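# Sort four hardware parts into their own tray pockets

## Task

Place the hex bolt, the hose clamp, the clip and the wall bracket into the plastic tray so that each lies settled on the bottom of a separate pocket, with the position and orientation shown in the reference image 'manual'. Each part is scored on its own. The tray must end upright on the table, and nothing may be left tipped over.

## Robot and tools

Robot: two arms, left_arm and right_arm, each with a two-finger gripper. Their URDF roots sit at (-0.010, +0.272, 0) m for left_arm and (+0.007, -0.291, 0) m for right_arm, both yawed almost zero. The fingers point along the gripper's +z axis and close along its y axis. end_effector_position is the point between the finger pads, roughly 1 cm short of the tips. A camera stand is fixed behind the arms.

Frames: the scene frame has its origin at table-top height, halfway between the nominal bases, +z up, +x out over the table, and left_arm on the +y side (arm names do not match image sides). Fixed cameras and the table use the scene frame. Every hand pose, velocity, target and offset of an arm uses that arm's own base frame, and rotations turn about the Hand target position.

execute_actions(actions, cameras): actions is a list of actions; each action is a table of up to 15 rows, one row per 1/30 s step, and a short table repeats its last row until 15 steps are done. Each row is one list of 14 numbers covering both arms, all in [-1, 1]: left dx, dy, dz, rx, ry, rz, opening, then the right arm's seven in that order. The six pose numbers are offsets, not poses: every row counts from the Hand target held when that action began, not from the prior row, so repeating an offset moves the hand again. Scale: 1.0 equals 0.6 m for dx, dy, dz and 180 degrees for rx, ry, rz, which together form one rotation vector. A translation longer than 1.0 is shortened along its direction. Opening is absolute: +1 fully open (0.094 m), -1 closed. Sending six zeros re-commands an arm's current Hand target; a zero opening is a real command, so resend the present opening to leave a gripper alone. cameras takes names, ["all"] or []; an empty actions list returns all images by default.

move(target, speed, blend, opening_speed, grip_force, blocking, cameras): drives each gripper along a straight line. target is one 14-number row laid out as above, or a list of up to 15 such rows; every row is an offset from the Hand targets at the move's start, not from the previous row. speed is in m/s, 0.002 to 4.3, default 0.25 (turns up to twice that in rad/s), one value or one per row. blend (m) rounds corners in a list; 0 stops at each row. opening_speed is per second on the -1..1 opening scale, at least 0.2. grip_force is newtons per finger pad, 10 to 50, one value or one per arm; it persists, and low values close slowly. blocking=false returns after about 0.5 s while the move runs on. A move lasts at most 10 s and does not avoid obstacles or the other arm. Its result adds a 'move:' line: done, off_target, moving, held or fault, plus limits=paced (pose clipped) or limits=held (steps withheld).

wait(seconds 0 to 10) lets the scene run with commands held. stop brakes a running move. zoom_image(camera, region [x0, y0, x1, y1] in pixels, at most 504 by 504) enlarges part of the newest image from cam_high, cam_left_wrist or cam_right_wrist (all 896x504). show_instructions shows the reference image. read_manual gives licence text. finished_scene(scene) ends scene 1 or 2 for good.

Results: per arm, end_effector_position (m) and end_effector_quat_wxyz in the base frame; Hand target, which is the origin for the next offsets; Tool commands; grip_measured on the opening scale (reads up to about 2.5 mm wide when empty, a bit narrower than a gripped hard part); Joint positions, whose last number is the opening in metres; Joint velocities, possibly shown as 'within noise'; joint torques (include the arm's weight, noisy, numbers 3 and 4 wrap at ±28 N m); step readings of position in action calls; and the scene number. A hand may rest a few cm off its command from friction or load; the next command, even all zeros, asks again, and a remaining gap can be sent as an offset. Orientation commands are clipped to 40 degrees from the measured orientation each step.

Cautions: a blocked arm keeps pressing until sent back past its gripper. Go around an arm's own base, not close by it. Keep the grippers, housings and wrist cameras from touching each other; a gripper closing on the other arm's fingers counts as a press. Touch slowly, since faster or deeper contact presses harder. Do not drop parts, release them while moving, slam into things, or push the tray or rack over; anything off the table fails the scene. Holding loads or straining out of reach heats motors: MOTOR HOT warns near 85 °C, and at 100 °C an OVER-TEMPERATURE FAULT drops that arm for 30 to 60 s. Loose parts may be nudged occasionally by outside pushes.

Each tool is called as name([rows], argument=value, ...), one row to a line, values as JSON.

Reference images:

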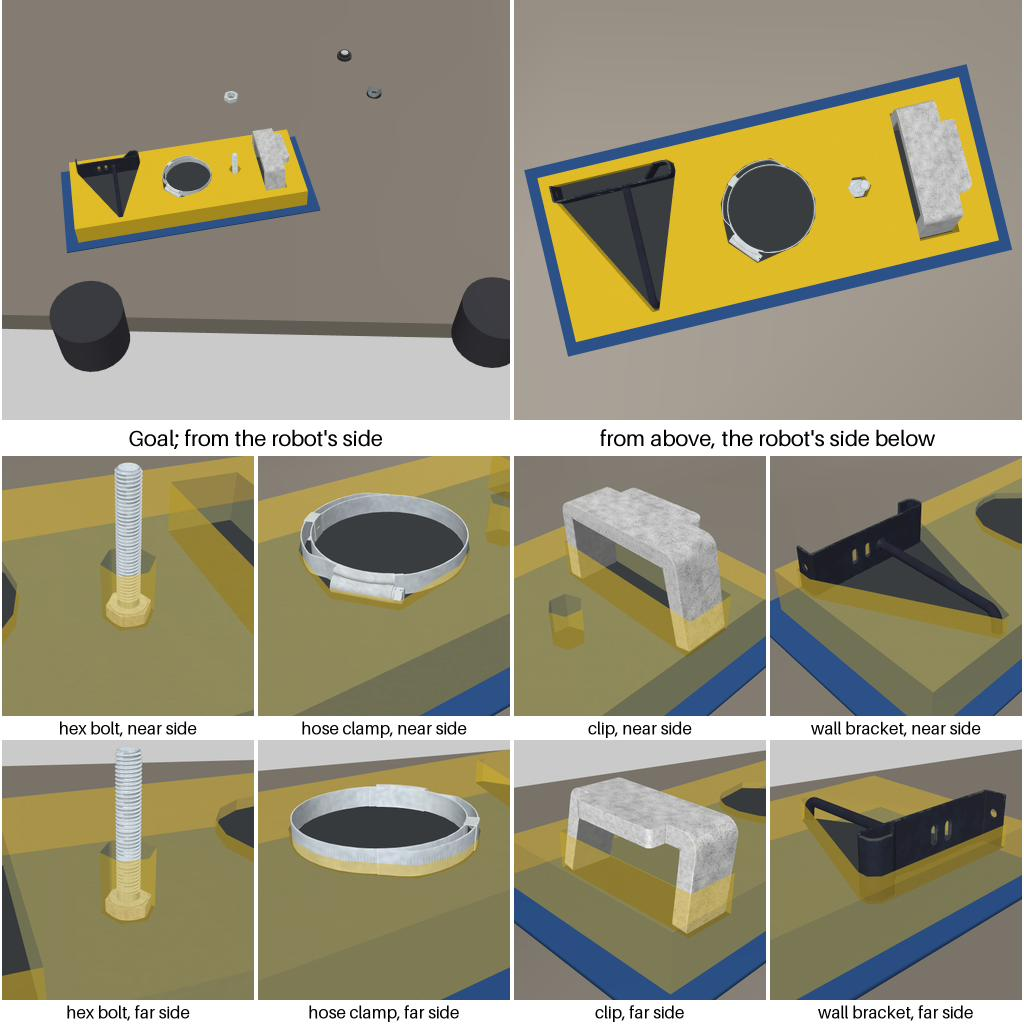

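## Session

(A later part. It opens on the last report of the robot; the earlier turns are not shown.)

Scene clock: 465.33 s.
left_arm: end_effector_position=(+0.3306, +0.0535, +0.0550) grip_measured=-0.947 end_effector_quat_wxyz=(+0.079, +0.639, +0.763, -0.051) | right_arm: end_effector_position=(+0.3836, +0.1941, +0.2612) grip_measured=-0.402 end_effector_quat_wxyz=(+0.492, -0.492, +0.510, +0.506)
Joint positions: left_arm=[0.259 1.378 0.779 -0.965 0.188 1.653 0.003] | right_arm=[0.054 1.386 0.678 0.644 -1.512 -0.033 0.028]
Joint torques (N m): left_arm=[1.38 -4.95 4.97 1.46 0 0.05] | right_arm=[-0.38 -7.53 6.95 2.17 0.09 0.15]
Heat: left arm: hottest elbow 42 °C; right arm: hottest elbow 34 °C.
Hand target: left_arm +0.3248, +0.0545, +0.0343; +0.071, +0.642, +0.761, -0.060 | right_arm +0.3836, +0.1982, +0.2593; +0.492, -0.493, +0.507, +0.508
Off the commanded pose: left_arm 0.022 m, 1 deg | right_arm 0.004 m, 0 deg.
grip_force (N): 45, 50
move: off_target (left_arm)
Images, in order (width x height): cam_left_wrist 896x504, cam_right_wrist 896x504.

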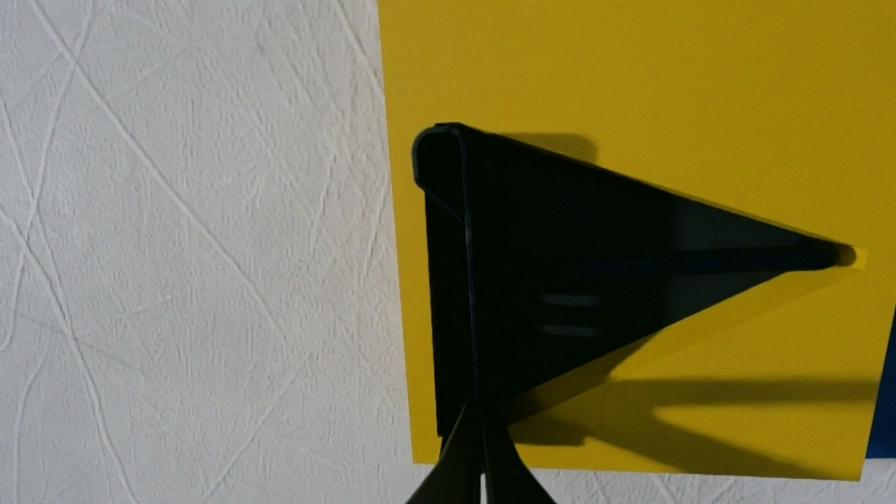

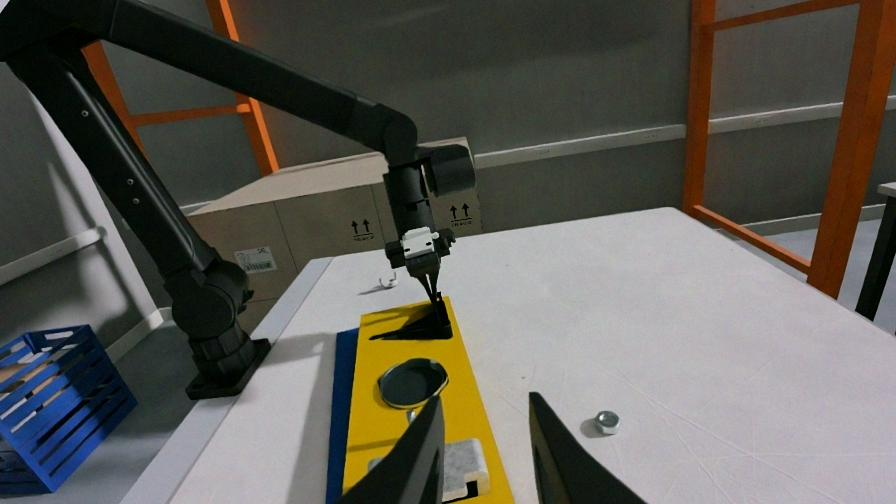

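move([
  [0.009,0.0,0.025,0,0,0,-1,0,0,0,0,0,0,-0.4],
  [0.009,0.0,0.025,0,0,0,-0.75,0,0,0,0,0,0,-0.4],
], speed=0.05, opening_speed=0.4, cameras=["cam_left_wrist","cam_right_wrist"])

zoom_image(camera="cam_right_wrist", region=[340, 230, 490, 340])

Scene clock: 467.33 s.
left_arm: end_effector_position=(+0.3297, +0.0535, +0.0528) grip_measured=-0.753 end_effector_quat_wxyz=(+0.076, +0.639, +0.764, -0.054) | right_arm: end_effector_position=(+0.3836, +0.1941, +0.2612) grip_measured=-0.402 end_effector_quat_wxyz=(+0.492, -0.492, +0.510, +0.506)
Joint positions: left_arm=[0.259 1.385 0.779 -0.966 0.187 1.653 0.012] | right_arm=[0.054 1.386 0.678 0.644 -1.512 -0.033 0.028]
Joint torques (N m): left_arm=[1.08 -6.01 7.56 -0.05 0.02 0.07] | right_arm=[-0.38 -7.59 6.94 2.18 0.09 0.16]
Heat: left arm: hottest elbow 42 °C; right arm: hottest elbow 34 °C.
Hand target: left_arm +0.3302, +0.0545, +0.0493; +0.070, +0.642, +0.761, -0.060 | right_arm +0.3836, +0.1982, +0.2593; +0.492, -0.493, +0.507, +0.508
Off the commanded pose: left_arm 0.004 m, 1 deg | right_arm 0.004 m, 0 deg.
grip_force (N): 45, 50
move: done
Images, in order (width x height): cam_left_wrist 896x504, cam_right_wrist 896x504.

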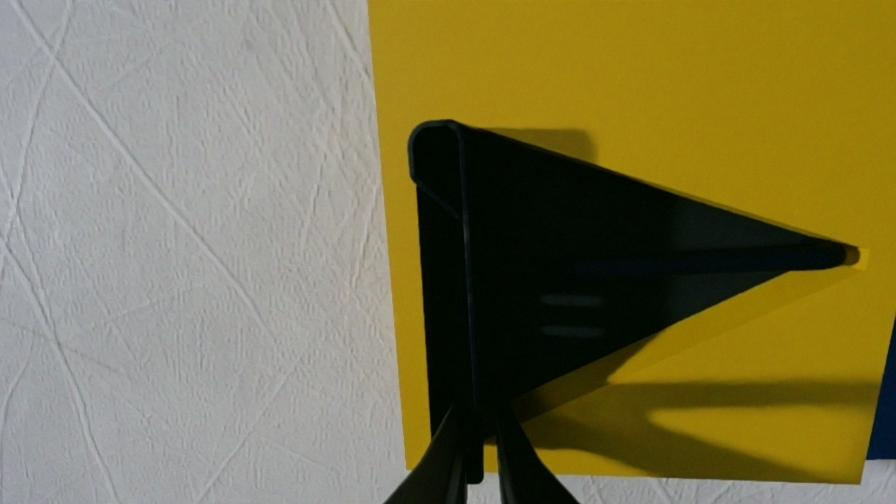

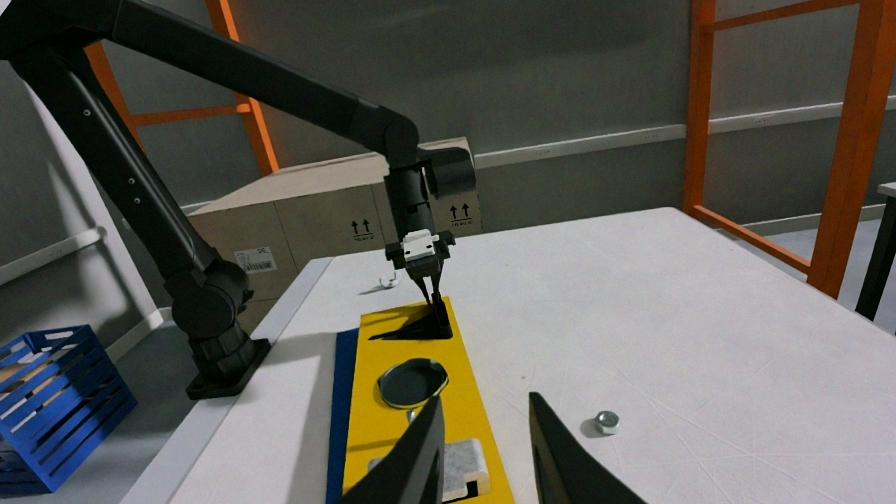

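Scaled by 3.360 from the camera's 896x504 image, which has a finer 1280x720 frame.

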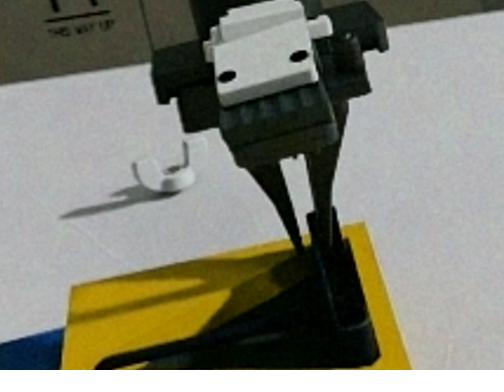

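move([
  [0.0,0.0,0.03,0,0,0,-0.72,0,0,0,0,0,0,-0.4],
  [-0.0,0.0,0.15,0.055,0.014,0,-0.72,0,0,0,0,0,0,-0.4],
], speed=0.1, cameras=["cam_left_wrist","cam_right_wrist"])

zoom_image(camera="cam_right_wrist", region=[340, 230, 490, 340])

Scene clock: 469.83 s.
left_arm: end_effector_position=(+0.3139, +0.0555, +0.1202) grip_measured=-0.722 end_effector_quat_wxyz=(-0.013, +0.644, +0.764, -0.025) | right_arm: end_effector_position=(+0.3836, +0.1941, +0.2612) grip_measured=-0.402 end_effector_quat_wxyz=(+0.492, -0.492, +0.510, +0.506)
Joint positions: left_arm=[0.183 1.283 0.893 -1.237 0.011 1.584 0.013] | right_arm=[0.054 1.386 0.678 0.644 -1.512 -0.033 0.028]
Joint torques (N m): left_arm=[-0.21 -7.3 11.56 -0.61 -0.1 -0.21] | right_arm=[-0.26 -7.53 6.94 2.18 0.1 0.15]
Heat: left arm: hottest elbow 42 °C; right arm: hottest elbow 34 °C.
Hand target: left_arm +0.3301, +0.0545, +0.1392; -0.002, +0.644, +0.765, -0.008 | right_arm +0.3836, +0.1982, +0.2593; +0.492, -0.493, +0.507, +0.508
Off the commanded pose: left_arm 0.025 m, 2 deg | right_arm 0.004 m, 0 deg.
grip_force (N): 45, 50
move: off_target (left_arm)
Images, in order (width x height): cam_left_wrist 896x504, cam_right_wrist 896x504.

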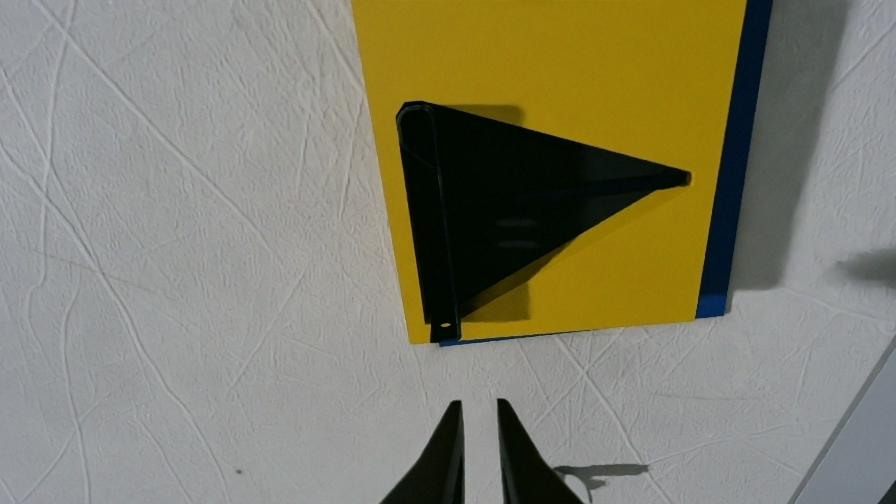

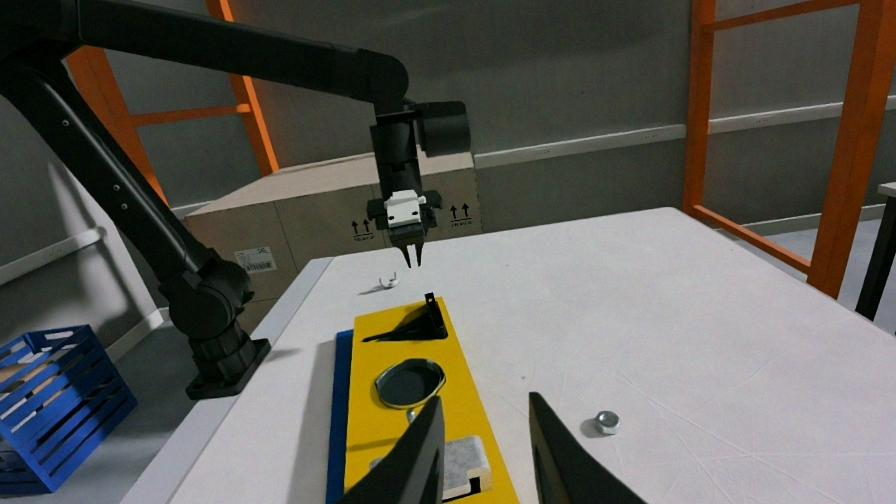

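Scaled by 3.360 from the camera's 896x504 image, which has a finer 1280x720 frame.

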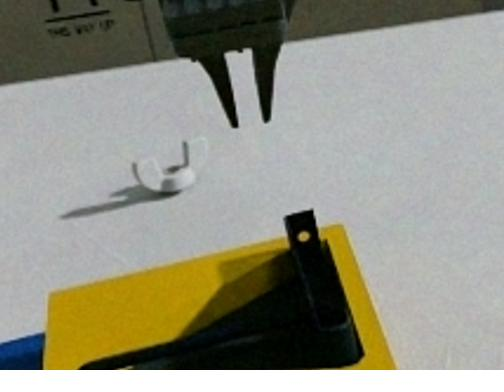

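zoom_image(camera="cam_left_wrist", region=[380, 250, 540, 370])

zoom_image(camera="cam_right_wrist", region=[410, 280, 460, 345])

Scaled by 3.150 from the camera's 896x504 image, which has a finer 1280x720 frame.

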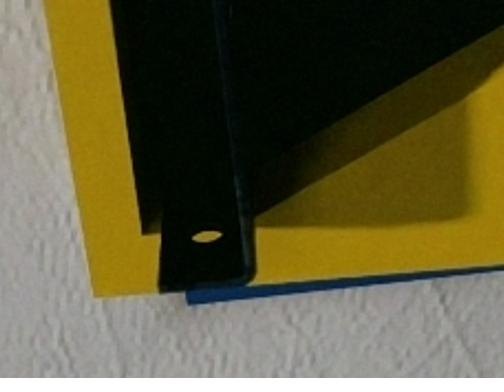

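Scaled by 7.754 from the camera's 896x504 image, which has a finer 1280x720 frame.

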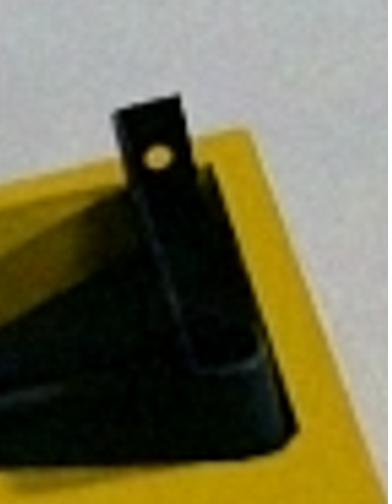

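move(target=[-0.006,0.01,-0.08,0,0,0,-1,0,0,0,0,0,0,-0.4], speed=0.12, cameras=["cam_left_wrist","cam_right_wrist"])

zoom_image(camera="cam_right_wrist", region=[340, 230, 490, 340])

Scene clock: 471.53 s.
left_arm: end_effector_position=(+0.3282, +0.0584, +0.1003) grip_measured=-0.971 end_effector_quat_wxyz=(+0.003, +0.645, +0.765, -0.004) | right_arm: end_effector_position=(+0.3836, +0.1941, +0.2612) grip_measured=-0.402 end_effector_quat_wxyz=(+0.492, -0.492, +0.510, +0.506)
Joint positions: left_arm=[0.183 1.31 0.861 -1.124 0.01 1.583 0.001] | right_arm=[0.054 1.386 0.678 0.644 -1.512 -0.033 0.028]
Joint torques (N m): left_arm=[1.85 -5.54 6.78 0.7 -0.06 -0.01] | right_arm=[-0.32 -7.53 6.97 2.18 0.1 0.15]
Heat: left arm: hottest elbow 42 °C; right arm: hottest elbow 34 °C.
Hand target: left_arm +0.3265, +0.0605, +0.0912; -0.002, +0.644, +0.765, -0.008 | right_arm +0.3836, +0.1982, +0.2593; +0.492, -0.493, +0.507, +0.508
Off the commanded pose: left_arm 0.010 m, 1 deg | right_arm 0.004 m, 0 deg.
grip_force (N): 45, 50
move: done
Images, in order (width x height): cam_left_wrist 896x504, cam_right_wrist 896x504.

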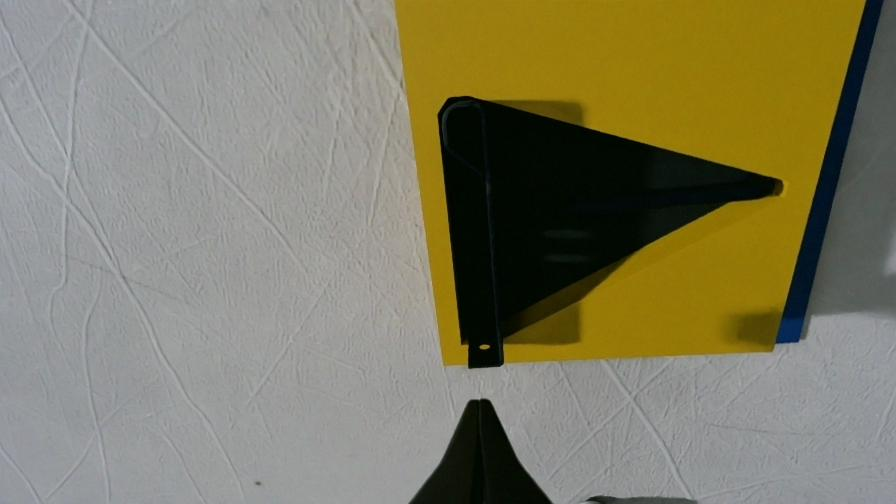

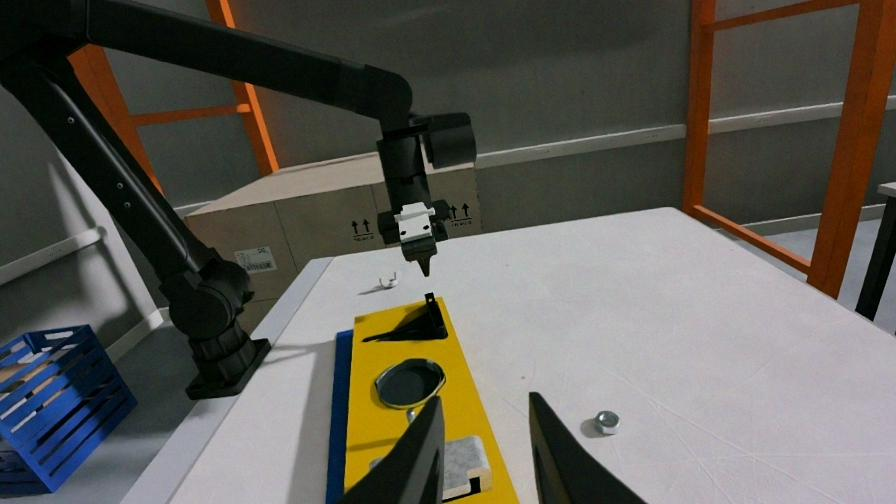

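Scaled by 3.360 from the camera's 896x504 image, which has a finer 1280x720 frame.

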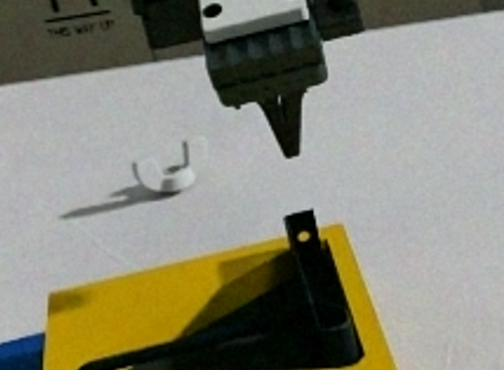

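move(target=[-0.003,0.008,-0.082,0,0,0,-1,0,0,0,0,0,0,-0.4], speed=0.05, cameras=["cam_left_wrist","cam_right_wrist"])

zoom_image(camera="cam_right_wrist", region=[340, 230, 490, 340])

Scene clock: 473.27 s.
left_arm: end_effector_position=(+0.3291, +0.0604, +0.0531) grip_measured=-0.971 end_effector_quat_wxyz=(+0.005, +0.644, +0.765, -0.002) | right_arm: end_effector_position=(+0.3836, +0.1941, +0.2612) grip_measured=-0.402 end_effector_quat_wxyz=(+0.492, -0.492, +0.510, +0.506)
Joint positions: left_arm=[0.188 1.382 0.787 -0.973 0.01 1.588 0.001] | right_arm=[0.054 1.386 0.678 0.644 -1.512 -0.033 0.028]
Joint torques (N m): left_arm=[2.49 -5.66 5.96 0.76 -0.07 0.08] | right_arm=[-0.26 -7.53 6.94 2.17 0.09 0.16]
Heat: left arm: hottest elbow 42 °C; right arm: hottest elbow 34 °C.
Hand target: left_arm +0.3246, +0.0652, +0.0419; -0.002, +0.644, +0.765, -0.008 | right_arm +0.3836, +0.1982, +0.2593; +0.492, -0.493, +0.507, +0.508
Off the commanded pose: left_arm 0.013 m, 1 deg | right_arm 0.004 m, 0 deg.
grip_force (N): 45, 50
move: off_target (left_arm)
Images, in order (width x height): cam_left_wrist 896x504, cam_right_wrist 896x504.

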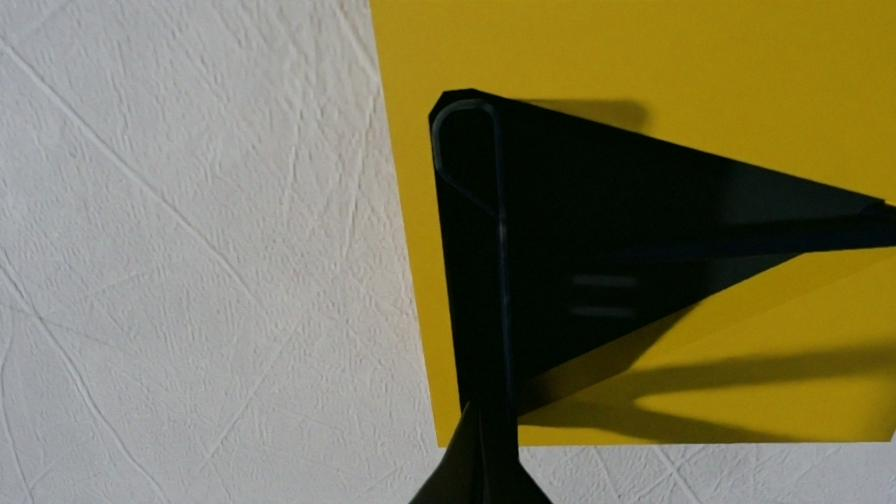

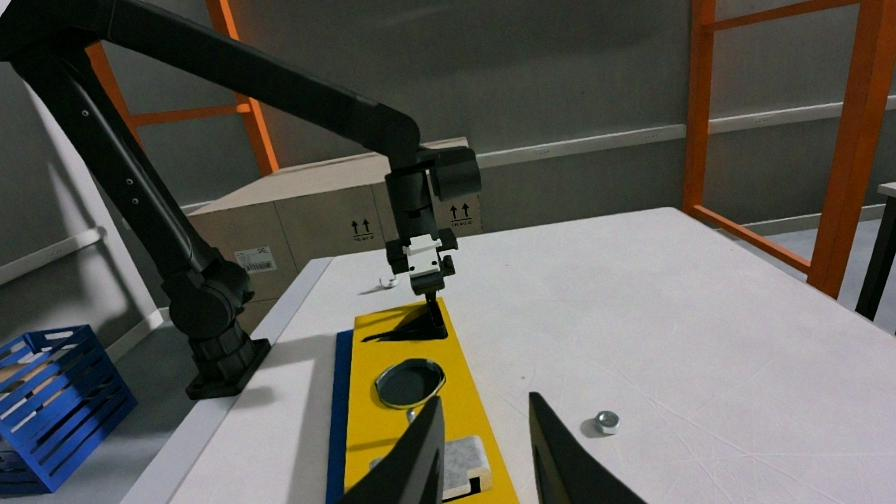

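Scaled by 3.360 from the camera's 896x504 image, which has a finer 1280x720 frame.

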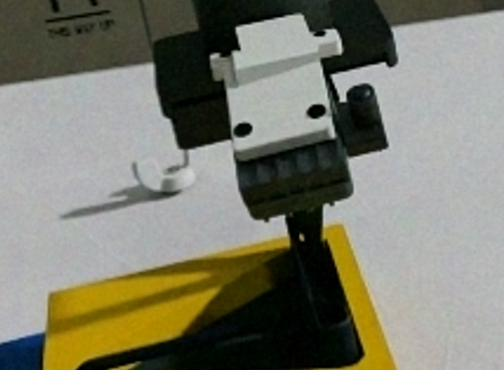

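move([
  [0.006,0.004,0.08,0,0,0,-1,0,0,0,0,0,0,-0.4],
  [0.006,-0.024,0.07,0,0,0,-1,0,0,0,0,0,0,-0.4],
], speed=0.1, cameras=["cam_left_wrist","cam_right_wrist"])

zoom_image(camera="cam_right_wrist", region=[340, 230, 490, 340])

Scene clock: 475.40 s.
left_arm: end_effector_position=(+0.3138, +0.0524, +0.0732) grip_measured=-0.971 end_effector_quat_wxyz=(-0.014, +0.645, +0.764, -0.023) | right_arm: end_effector_position=(+0.3836, +0.1941, +0.2612) grip_measured=-0.402 end_effector_quat_wxyz=(+0.492, -0.492, +0.510, +0.506)
Joint positions: left_arm=[0.172 1.342 0.81 -1.091 0.009 1.574 0.001] | right_arm=[0.054 1.386 0.678 0.644 -1.512 -0.033 0.028]
Joint torques (N m): left_arm=[0.09 -7.59 9.48 0.12 -0.02 -0.14] | right_arm=[-0.38 -7.59 6.94 2.17 0.09 0.16]
Heat: left arm: hottest elbow 42 °C; right arm: hottest elbow 34 °C.
Hand target: left_arm +0.3283, +0.0509, +0.0841; -0.002, +0.644, +0.765, -0.008 | right_arm +0.3836, +0.1982, +0.2593; +0.492, -0.493, +0.507, +0.508
Off the commanded pose: left_arm 0.018 m, 2 deg | right_arm 0.004 m, 0 deg.
grip_force (N): 45, 50
move: off_target (left_arm)
Images, in order (width x height): cam_left_wrist 896x504, cam_right_wrist 896x504.

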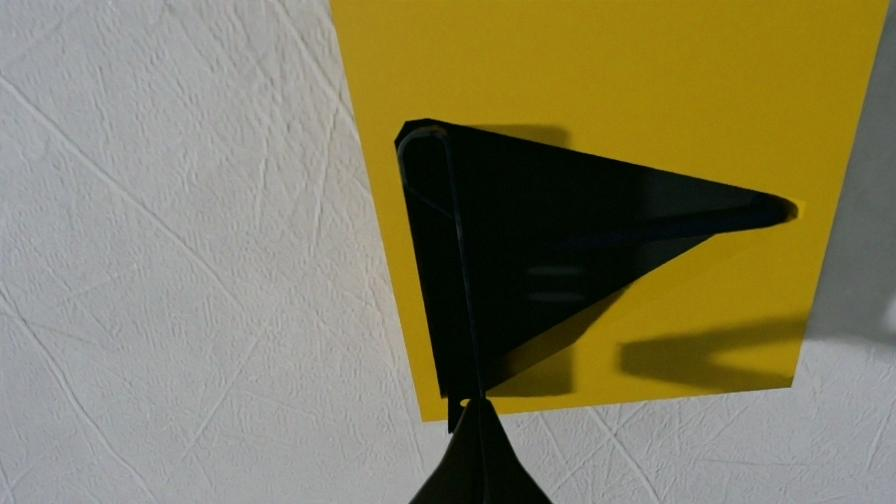

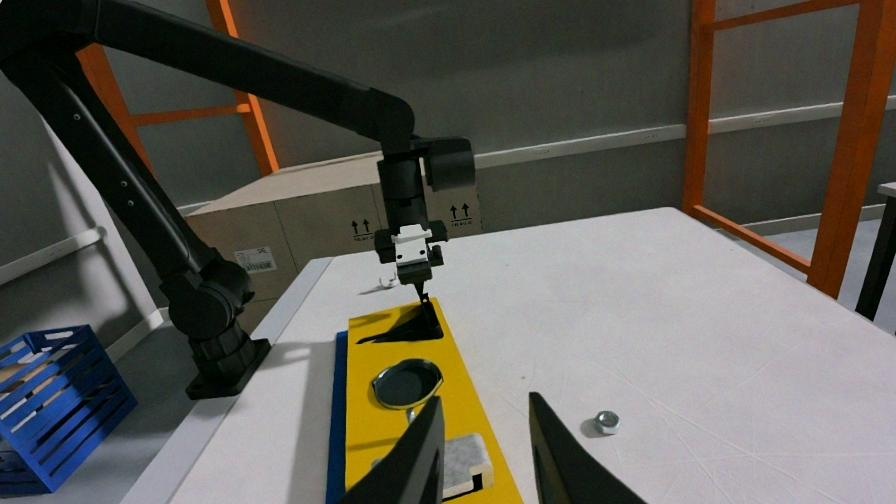

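Scaled by 3.360 from the camera's 896x504 image, which has a finer 1280x720 frame.

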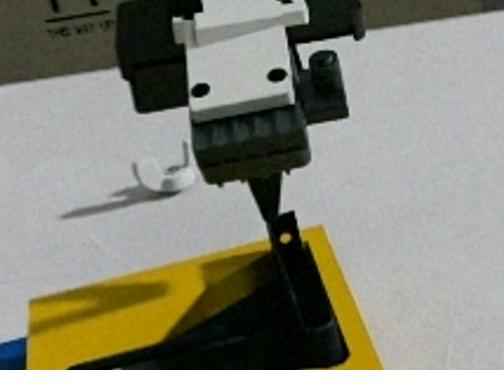

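move([
  [-0.022,0.008,0.01,0,0,0,-1,0,0,0,0,0,0,-0.4],
  [-0.024,0.008,-0.052,0,0,0,-1,0,0,0,0,0,0,-0.4],
], speed=0.1, cameras=["cam_left_wrist","cam_right_wrist"])

zoom_image(camera="cam_right_wrist", region=[340, 230, 490, 340])

Scene clock: 477.83 s.
left_arm: end_effector_position=(+0.3156, +0.0527, +0.0624) grip_measured=-0.971 end_effector_quat_wxyz=(+0.002, +0.645, +0.764, -0.005) | right_arm: end_effector_position=(+0.3836, +0.1941, +0.2612) grip_measured=-0.402 end_effector_quat_wxyz=(+0.492, -0.492, +0.510, +0.506)
Joint positions: left_arm=[0.172 1.332 0.768 -1.012 0.009 1.573 0.001] | right_arm=[0.054 1.386 0.678 0.644 -1.512 -0.033 0.028]
Joint torques (N m): left_arm=[1.9 -6.59 6.38 0.88 -0.03 0.01] | right_arm=[-0.32 -7.59 6.93 2.15 0.09 0.16]
Heat: left arm: hottest elbow 42 °C; right arm: hottest elbow 34 °C.
Hand target: left_arm +0.3139, +0.0556, +0.0528; -0.002, +0.644, +0.765, -0.008 | right_arm +0.3836, +0.1982, +0.2593; +0.492, -0.493, +0.507, +0.508
Off the commanded pose: left_arm 0.010 m, 1 deg | right_arm 0.004 m, 0 deg.
grip_force (N): 45, 50
move: done
Images, in order (width x height): cam_left_wrist 896x504, cam_right_wrist 896x504.

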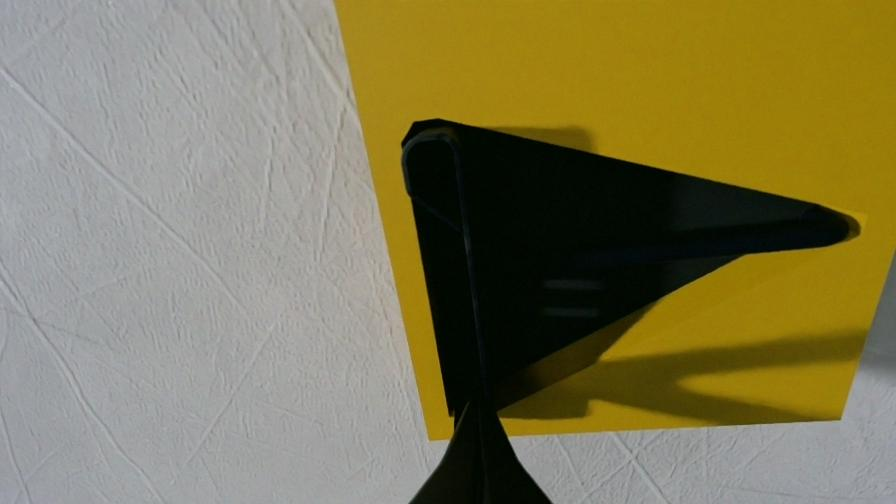

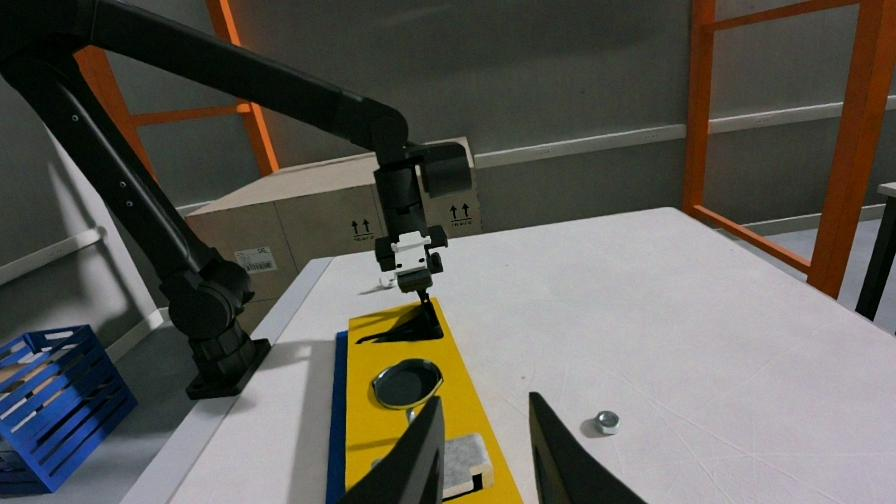

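Scaled by 3.360 from the camera's 896x504 image, which has a finer 1280x720 frame.

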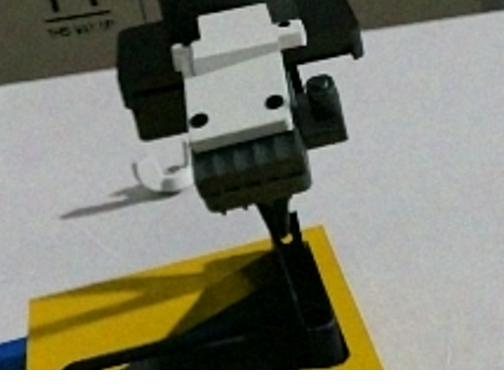

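move(target=[0.0,0.0,-0.035,0,0,0,-1,0,0,0,0,0,0,-0.4], speed=0.05, cameras=["cam_left_wrist","cam_right_wrist"])

zoom_image(camera="cam_right_wrist", region=[340, 230, 490, 340])

Scene clock: 479.00 s.
left_arm: end_effector_position=(+0.3249, +0.0543, +0.0606) grip_measured=-0.971 end_effector_quat_wxyz=(+0.016, +0.645, +0.764, +0.012) | right_arm: end_effector_position=(+0.3836, +0.1941, +0.2612) grip_measured=-0.402 end_effector_quat_wxyz=(+0.492, -0.492, +0.510, +0.506)
Joint positions: left_arm=[0.172 1.332 0.762 -0.963 0.009 1.573 0.001] | right_arm=[0.054 1.386 0.678 0.644 -1.512 -0.033 0.028]
Joint torques (N m): left_arm=[1.67 -3.19 4.37 1.44 0 0] | right_arm=[-0.32 -7.53 6.94 2.17 0.09 0.15]
Heat: left arm: hottest elbow 42 °C; right arm: hottest elbow 34 °C.
Hand target: left_arm +0.3139, +0.0556, +0.0318; -0.002, +0.644, +0.765, -0.008 | right_arm +0.3836, +0.1982, +0.2593; +0.492, -0.493, +0.507, +0.508
Off the commanded pose: left_arm 0.031 m, 3 deg | right_arm 0.004 m, 0 deg.
grip_force (N): 45, 50
move: off_target (left_arm)
Images, in order (width x height): cam_left_wrist 896x504, cam_right_wrist 896x504.

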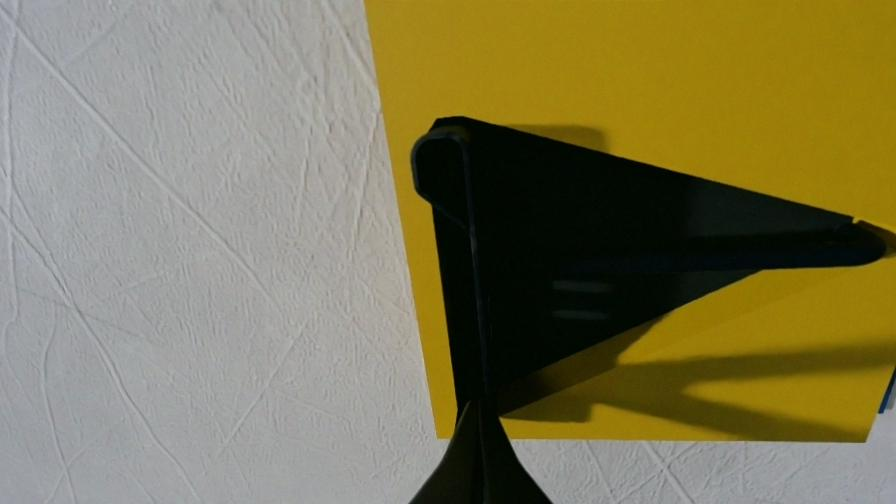

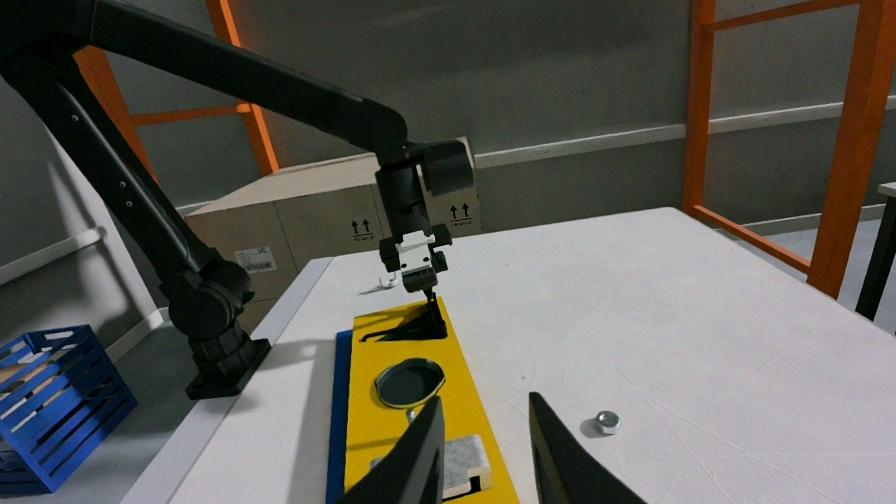

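Scaled by 3.360 from the camera's 896x504 image, which has a finer 1280x720 frame.

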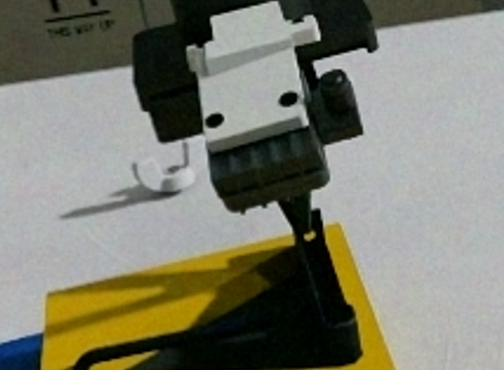

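move([
  [0.0,0.0,0.05,0,0,0,-1,0,0,0,0,0,0,-0.4],
  [-0.02,-0.15,0.2,0,0,0,-1,0,0,0,0,0,0,-0.4],
], speed=0.15, cameras=["cam_left_wrist","cam_right_wrist"])

zoom_image(camera="cam_right_wrist", region=[350, 280, 460, 350])

zoom_image(camera="cam_left_wrist", region=[380, 150, 760, 420])

Scene clock: 481.93 s.
left_arm: end_effector_position=(+0.2869, -0.0293, +0.1327) grip_measured=-0.971 end_effector_quat_wxyz=(-0.017, +0.644, +0.764, -0.021) | right_arm: end_effector_position=(+0.3836, +0.1941, +0.2612) grip_measured=-0.402 end_effector_quat_wxyz=(+0.492, -0.492, +0.510, +0.506)
Joint positions: left_arm=[-0.091 1.181 0.844 -1.286 0.015 1.31 0.001] | right_arm=[0.054 1.386 0.678 0.644 -1.512 -0.033 0.028]
Joint torques (N m): left_arm=[-0.32 -5.89 11.78 -0.53 -0.11 -0.13] | right_arm=[-0.26 -7.59 6.95 2.18 0.09 0.15]
Heat: left arm: hottest elbow 42 °C; right arm: hottest elbow 34 °C.
Hand target: left_arm +0.3018, -0.0344, +0.1517; -0.002, +0.644, +0.765, -0.008 | right_arm +0.3836, +0.1982, +0.2593; +0.492, -0.493, +0.507, +0.508
Off the commanded pose: left_arm 0.025 m, 2 deg | right_arm 0.004 m, 0 deg.
grip_force (N): 45, 50
move: off_target (left_arm)
Images, in order (width x height): cam_left_wrist 896x504, cam_right_wrist 896x504.

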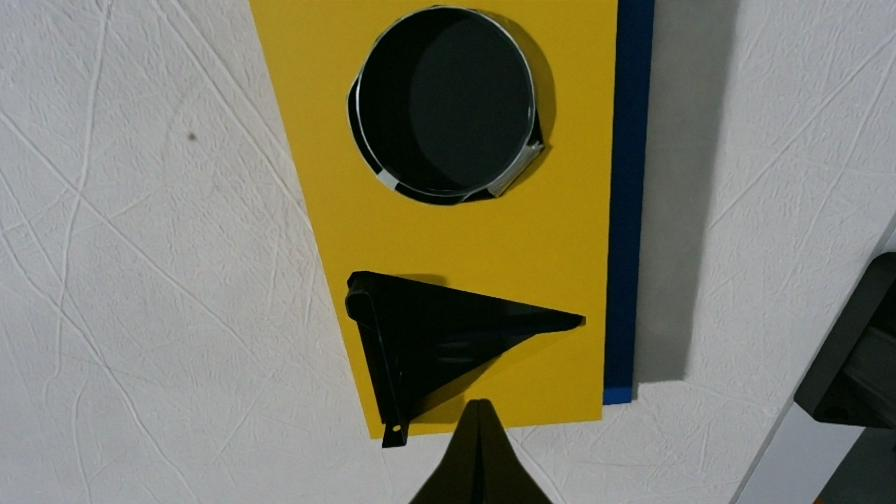

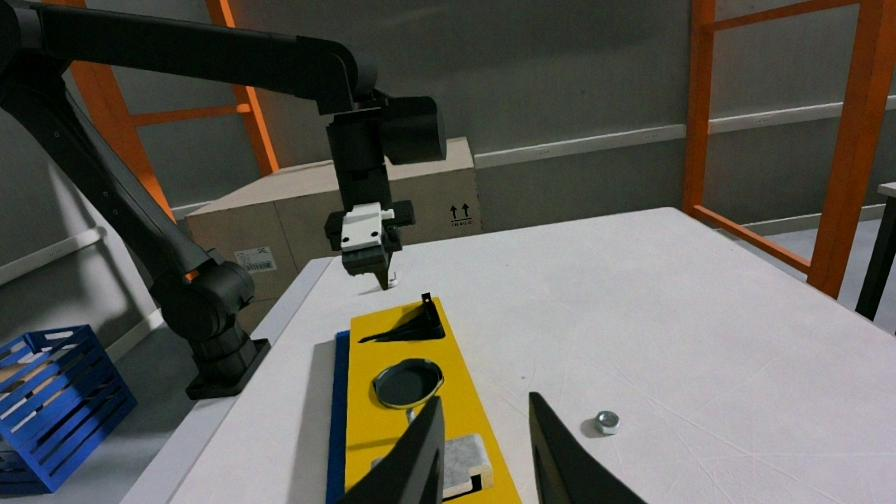

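Scaled by 4.582 from the camera's 896x504 image, which has a finer 1280x720 frame.

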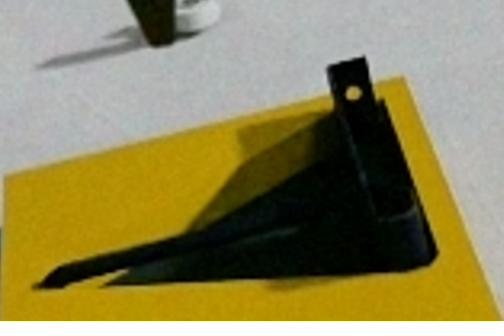

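Scaled by 1.326 from the camera's 896x504 image, which has a finer 1280x720 frame.

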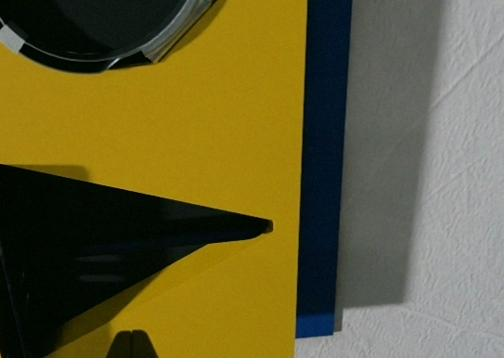

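move([
  [0.01,0.3,0.0,0,0,0,-1,0,0,0,0,0,0,-0.4],
], speed=0.25, cameras=["cam_left_wrist"])

zoom_image(camera="cam_left_wrist", region=[350, 0, 750, 250])

Scene clock: 484.30 s.
left_arm: end_effector_position=(+0.2918, +0.1345, +0.1399) grip_measured=-0.971 end_effector_quat_wxyz=(-0.010, +0.642, +0.766, -0.021) | right_arm: end_effector_position=(+0.3836, +0.1941, +0.2612) grip_measured=-0.402 end_effector_quat_wxyz=(+0.492, -0.492, +0.510, +0.506)
Joint positions: left_arm=[0.434 1.263 0.931 -1.286 0 1.829 0.001] | right_arm=[0.054 1.386 0.678 0.644 -1.512 -0.033 0.028]
Joint torques (N m): left_arm=[2.26 -5.36 11.74 -0.03 0.07 0.08] | right_arm=[-0.26 -7.53 6.93 2.17 0.1 0.15]
Heat: left arm: hottest elbow 42 °C; right arm: hottest elbow 34 °C.
Hand target: left_arm +0.3078, +0.1456, +0.1517; -0.002, +0.644, +0.765, -0.008 | right_arm +0.3836, +0.1982, +0.2593; +0.492, -0.493, +0.507, +0.508
Off the commanded pose: left_arm 0.023 m, 2 deg | right_arm 0.004 m, 0 deg.
grip_force (N): 45, 50
move: off_target (left_arm)
Images, in order (width x height): cam_left_wrist 896x504.

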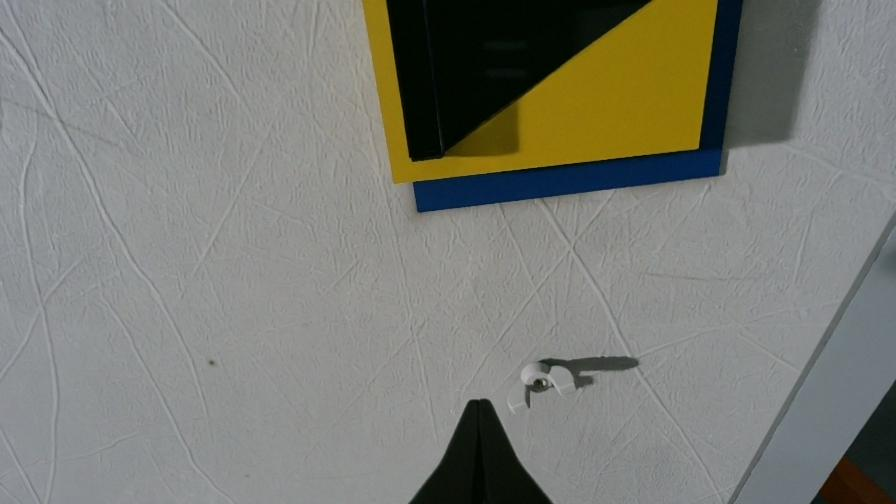

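Scaled by 1.260 from the camera's 896x504 image, which has a finer 1280x720 frame.

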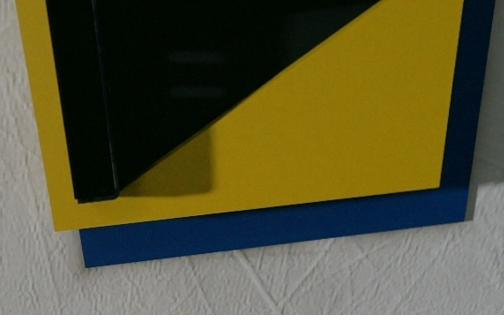

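zoom_image(camera="cam_left_wrist", region=[390, 100, 480, 170])

Scaled by 5.600 from the camera's 896x504 image, which has a finer 1280x720 frame.

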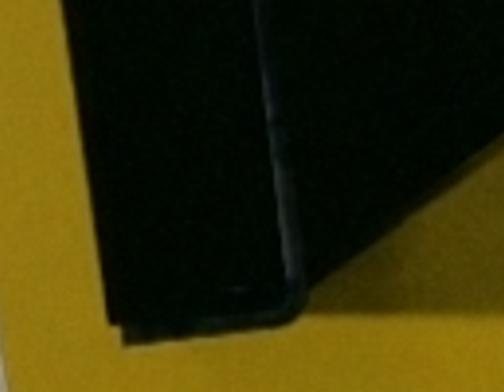

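move([
  [-0.03,-0.15,-0.06,0,0,0,-1,0,0,0,0,0,0,-0.4],
  [-0.025,-0.154,-0.178,0,0,0,-1,0,0,0,0,0,0,-0.4],
], speed=0.15, cameras=["cam_left_wrist","cam_right_wrist"])

zoom_image(camera="cam_right_wrist", region=[350, 260, 460, 350])

Scene clock: 488.20 s.
left_arm: end_effector_position=(+0.2941, +0.0574, +0.0529) grip_measured=-0.971 end_effector_quat_wxyz=(+0.003, +0.644, +0.765, -0.004) | right_arm: end_effector_position=(+0.3836, +0.1941, +0.2612) grip_measured=-0.402 end_effector_quat_wxyz=(+0.492, -0.492, +0.510, +0.506)
Joint positions: left_arm=[0.2 1.292 0.702 -0.984 0.01 1.601 0.001] | right_arm=[0.054 1.386 0.678 0.644 -1.512 -0.033 0.028]
Joint torques (N m): left_arm=[-0.15 -4.95 6.39 0.53 -0.11 -0.2] | right_arm=[-0.32 -7.59 6.94 2.17 0.09 0.15]
Heat: left arm: hottest elbow 42 °C; right arm: hottest elbow 34 °C.
Hand target: left_arm +0.2929, +0.0532, +0.0450; -0.002, +0.644, +0.765, -0.008 | right_arm +0.3836, +0.1982, +0.2593; +0.492, -0.493, +0.507, +0.508
Off the commanded pose: left_arm 0.009 m, 1 deg | right_arm 0.004 m, 0 deg.
grip_force (N): 45, 50
move: done
Images, in order (width x height): cam_left_wrist 896x504, cam_right_wrist 896x504.

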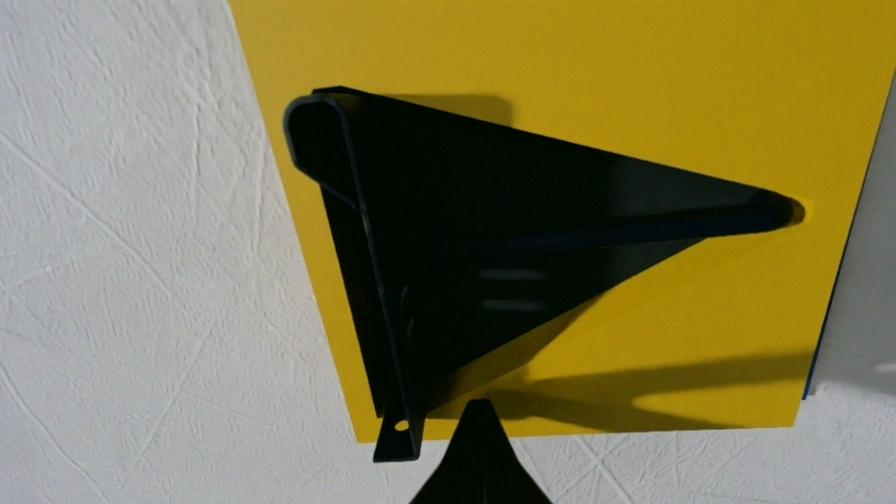

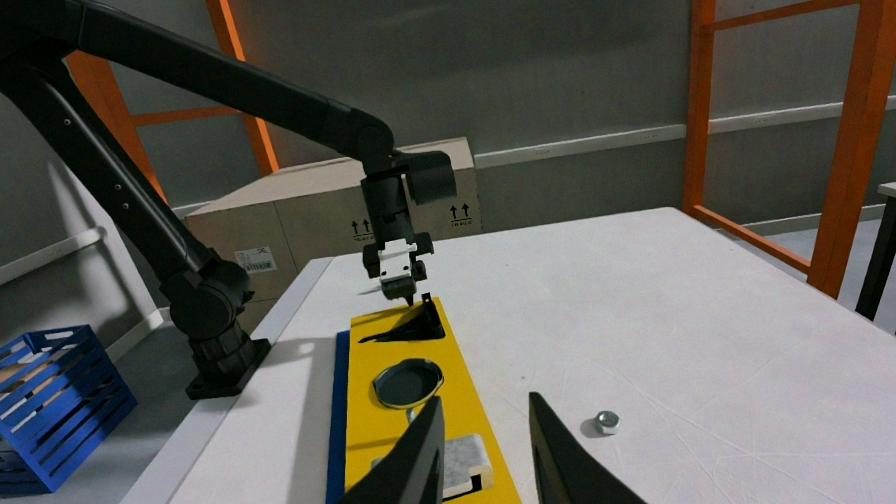

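Scaled by 4.582 from the camera's 896x504 image, which has a finer 1280x720 frame.

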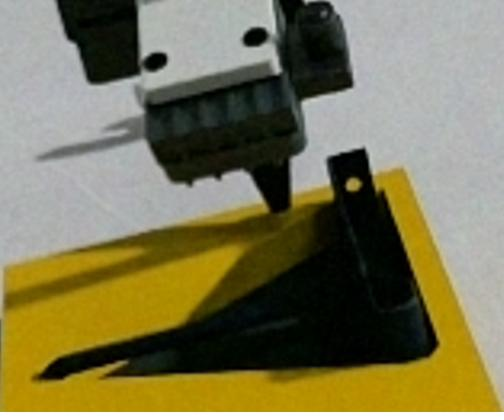

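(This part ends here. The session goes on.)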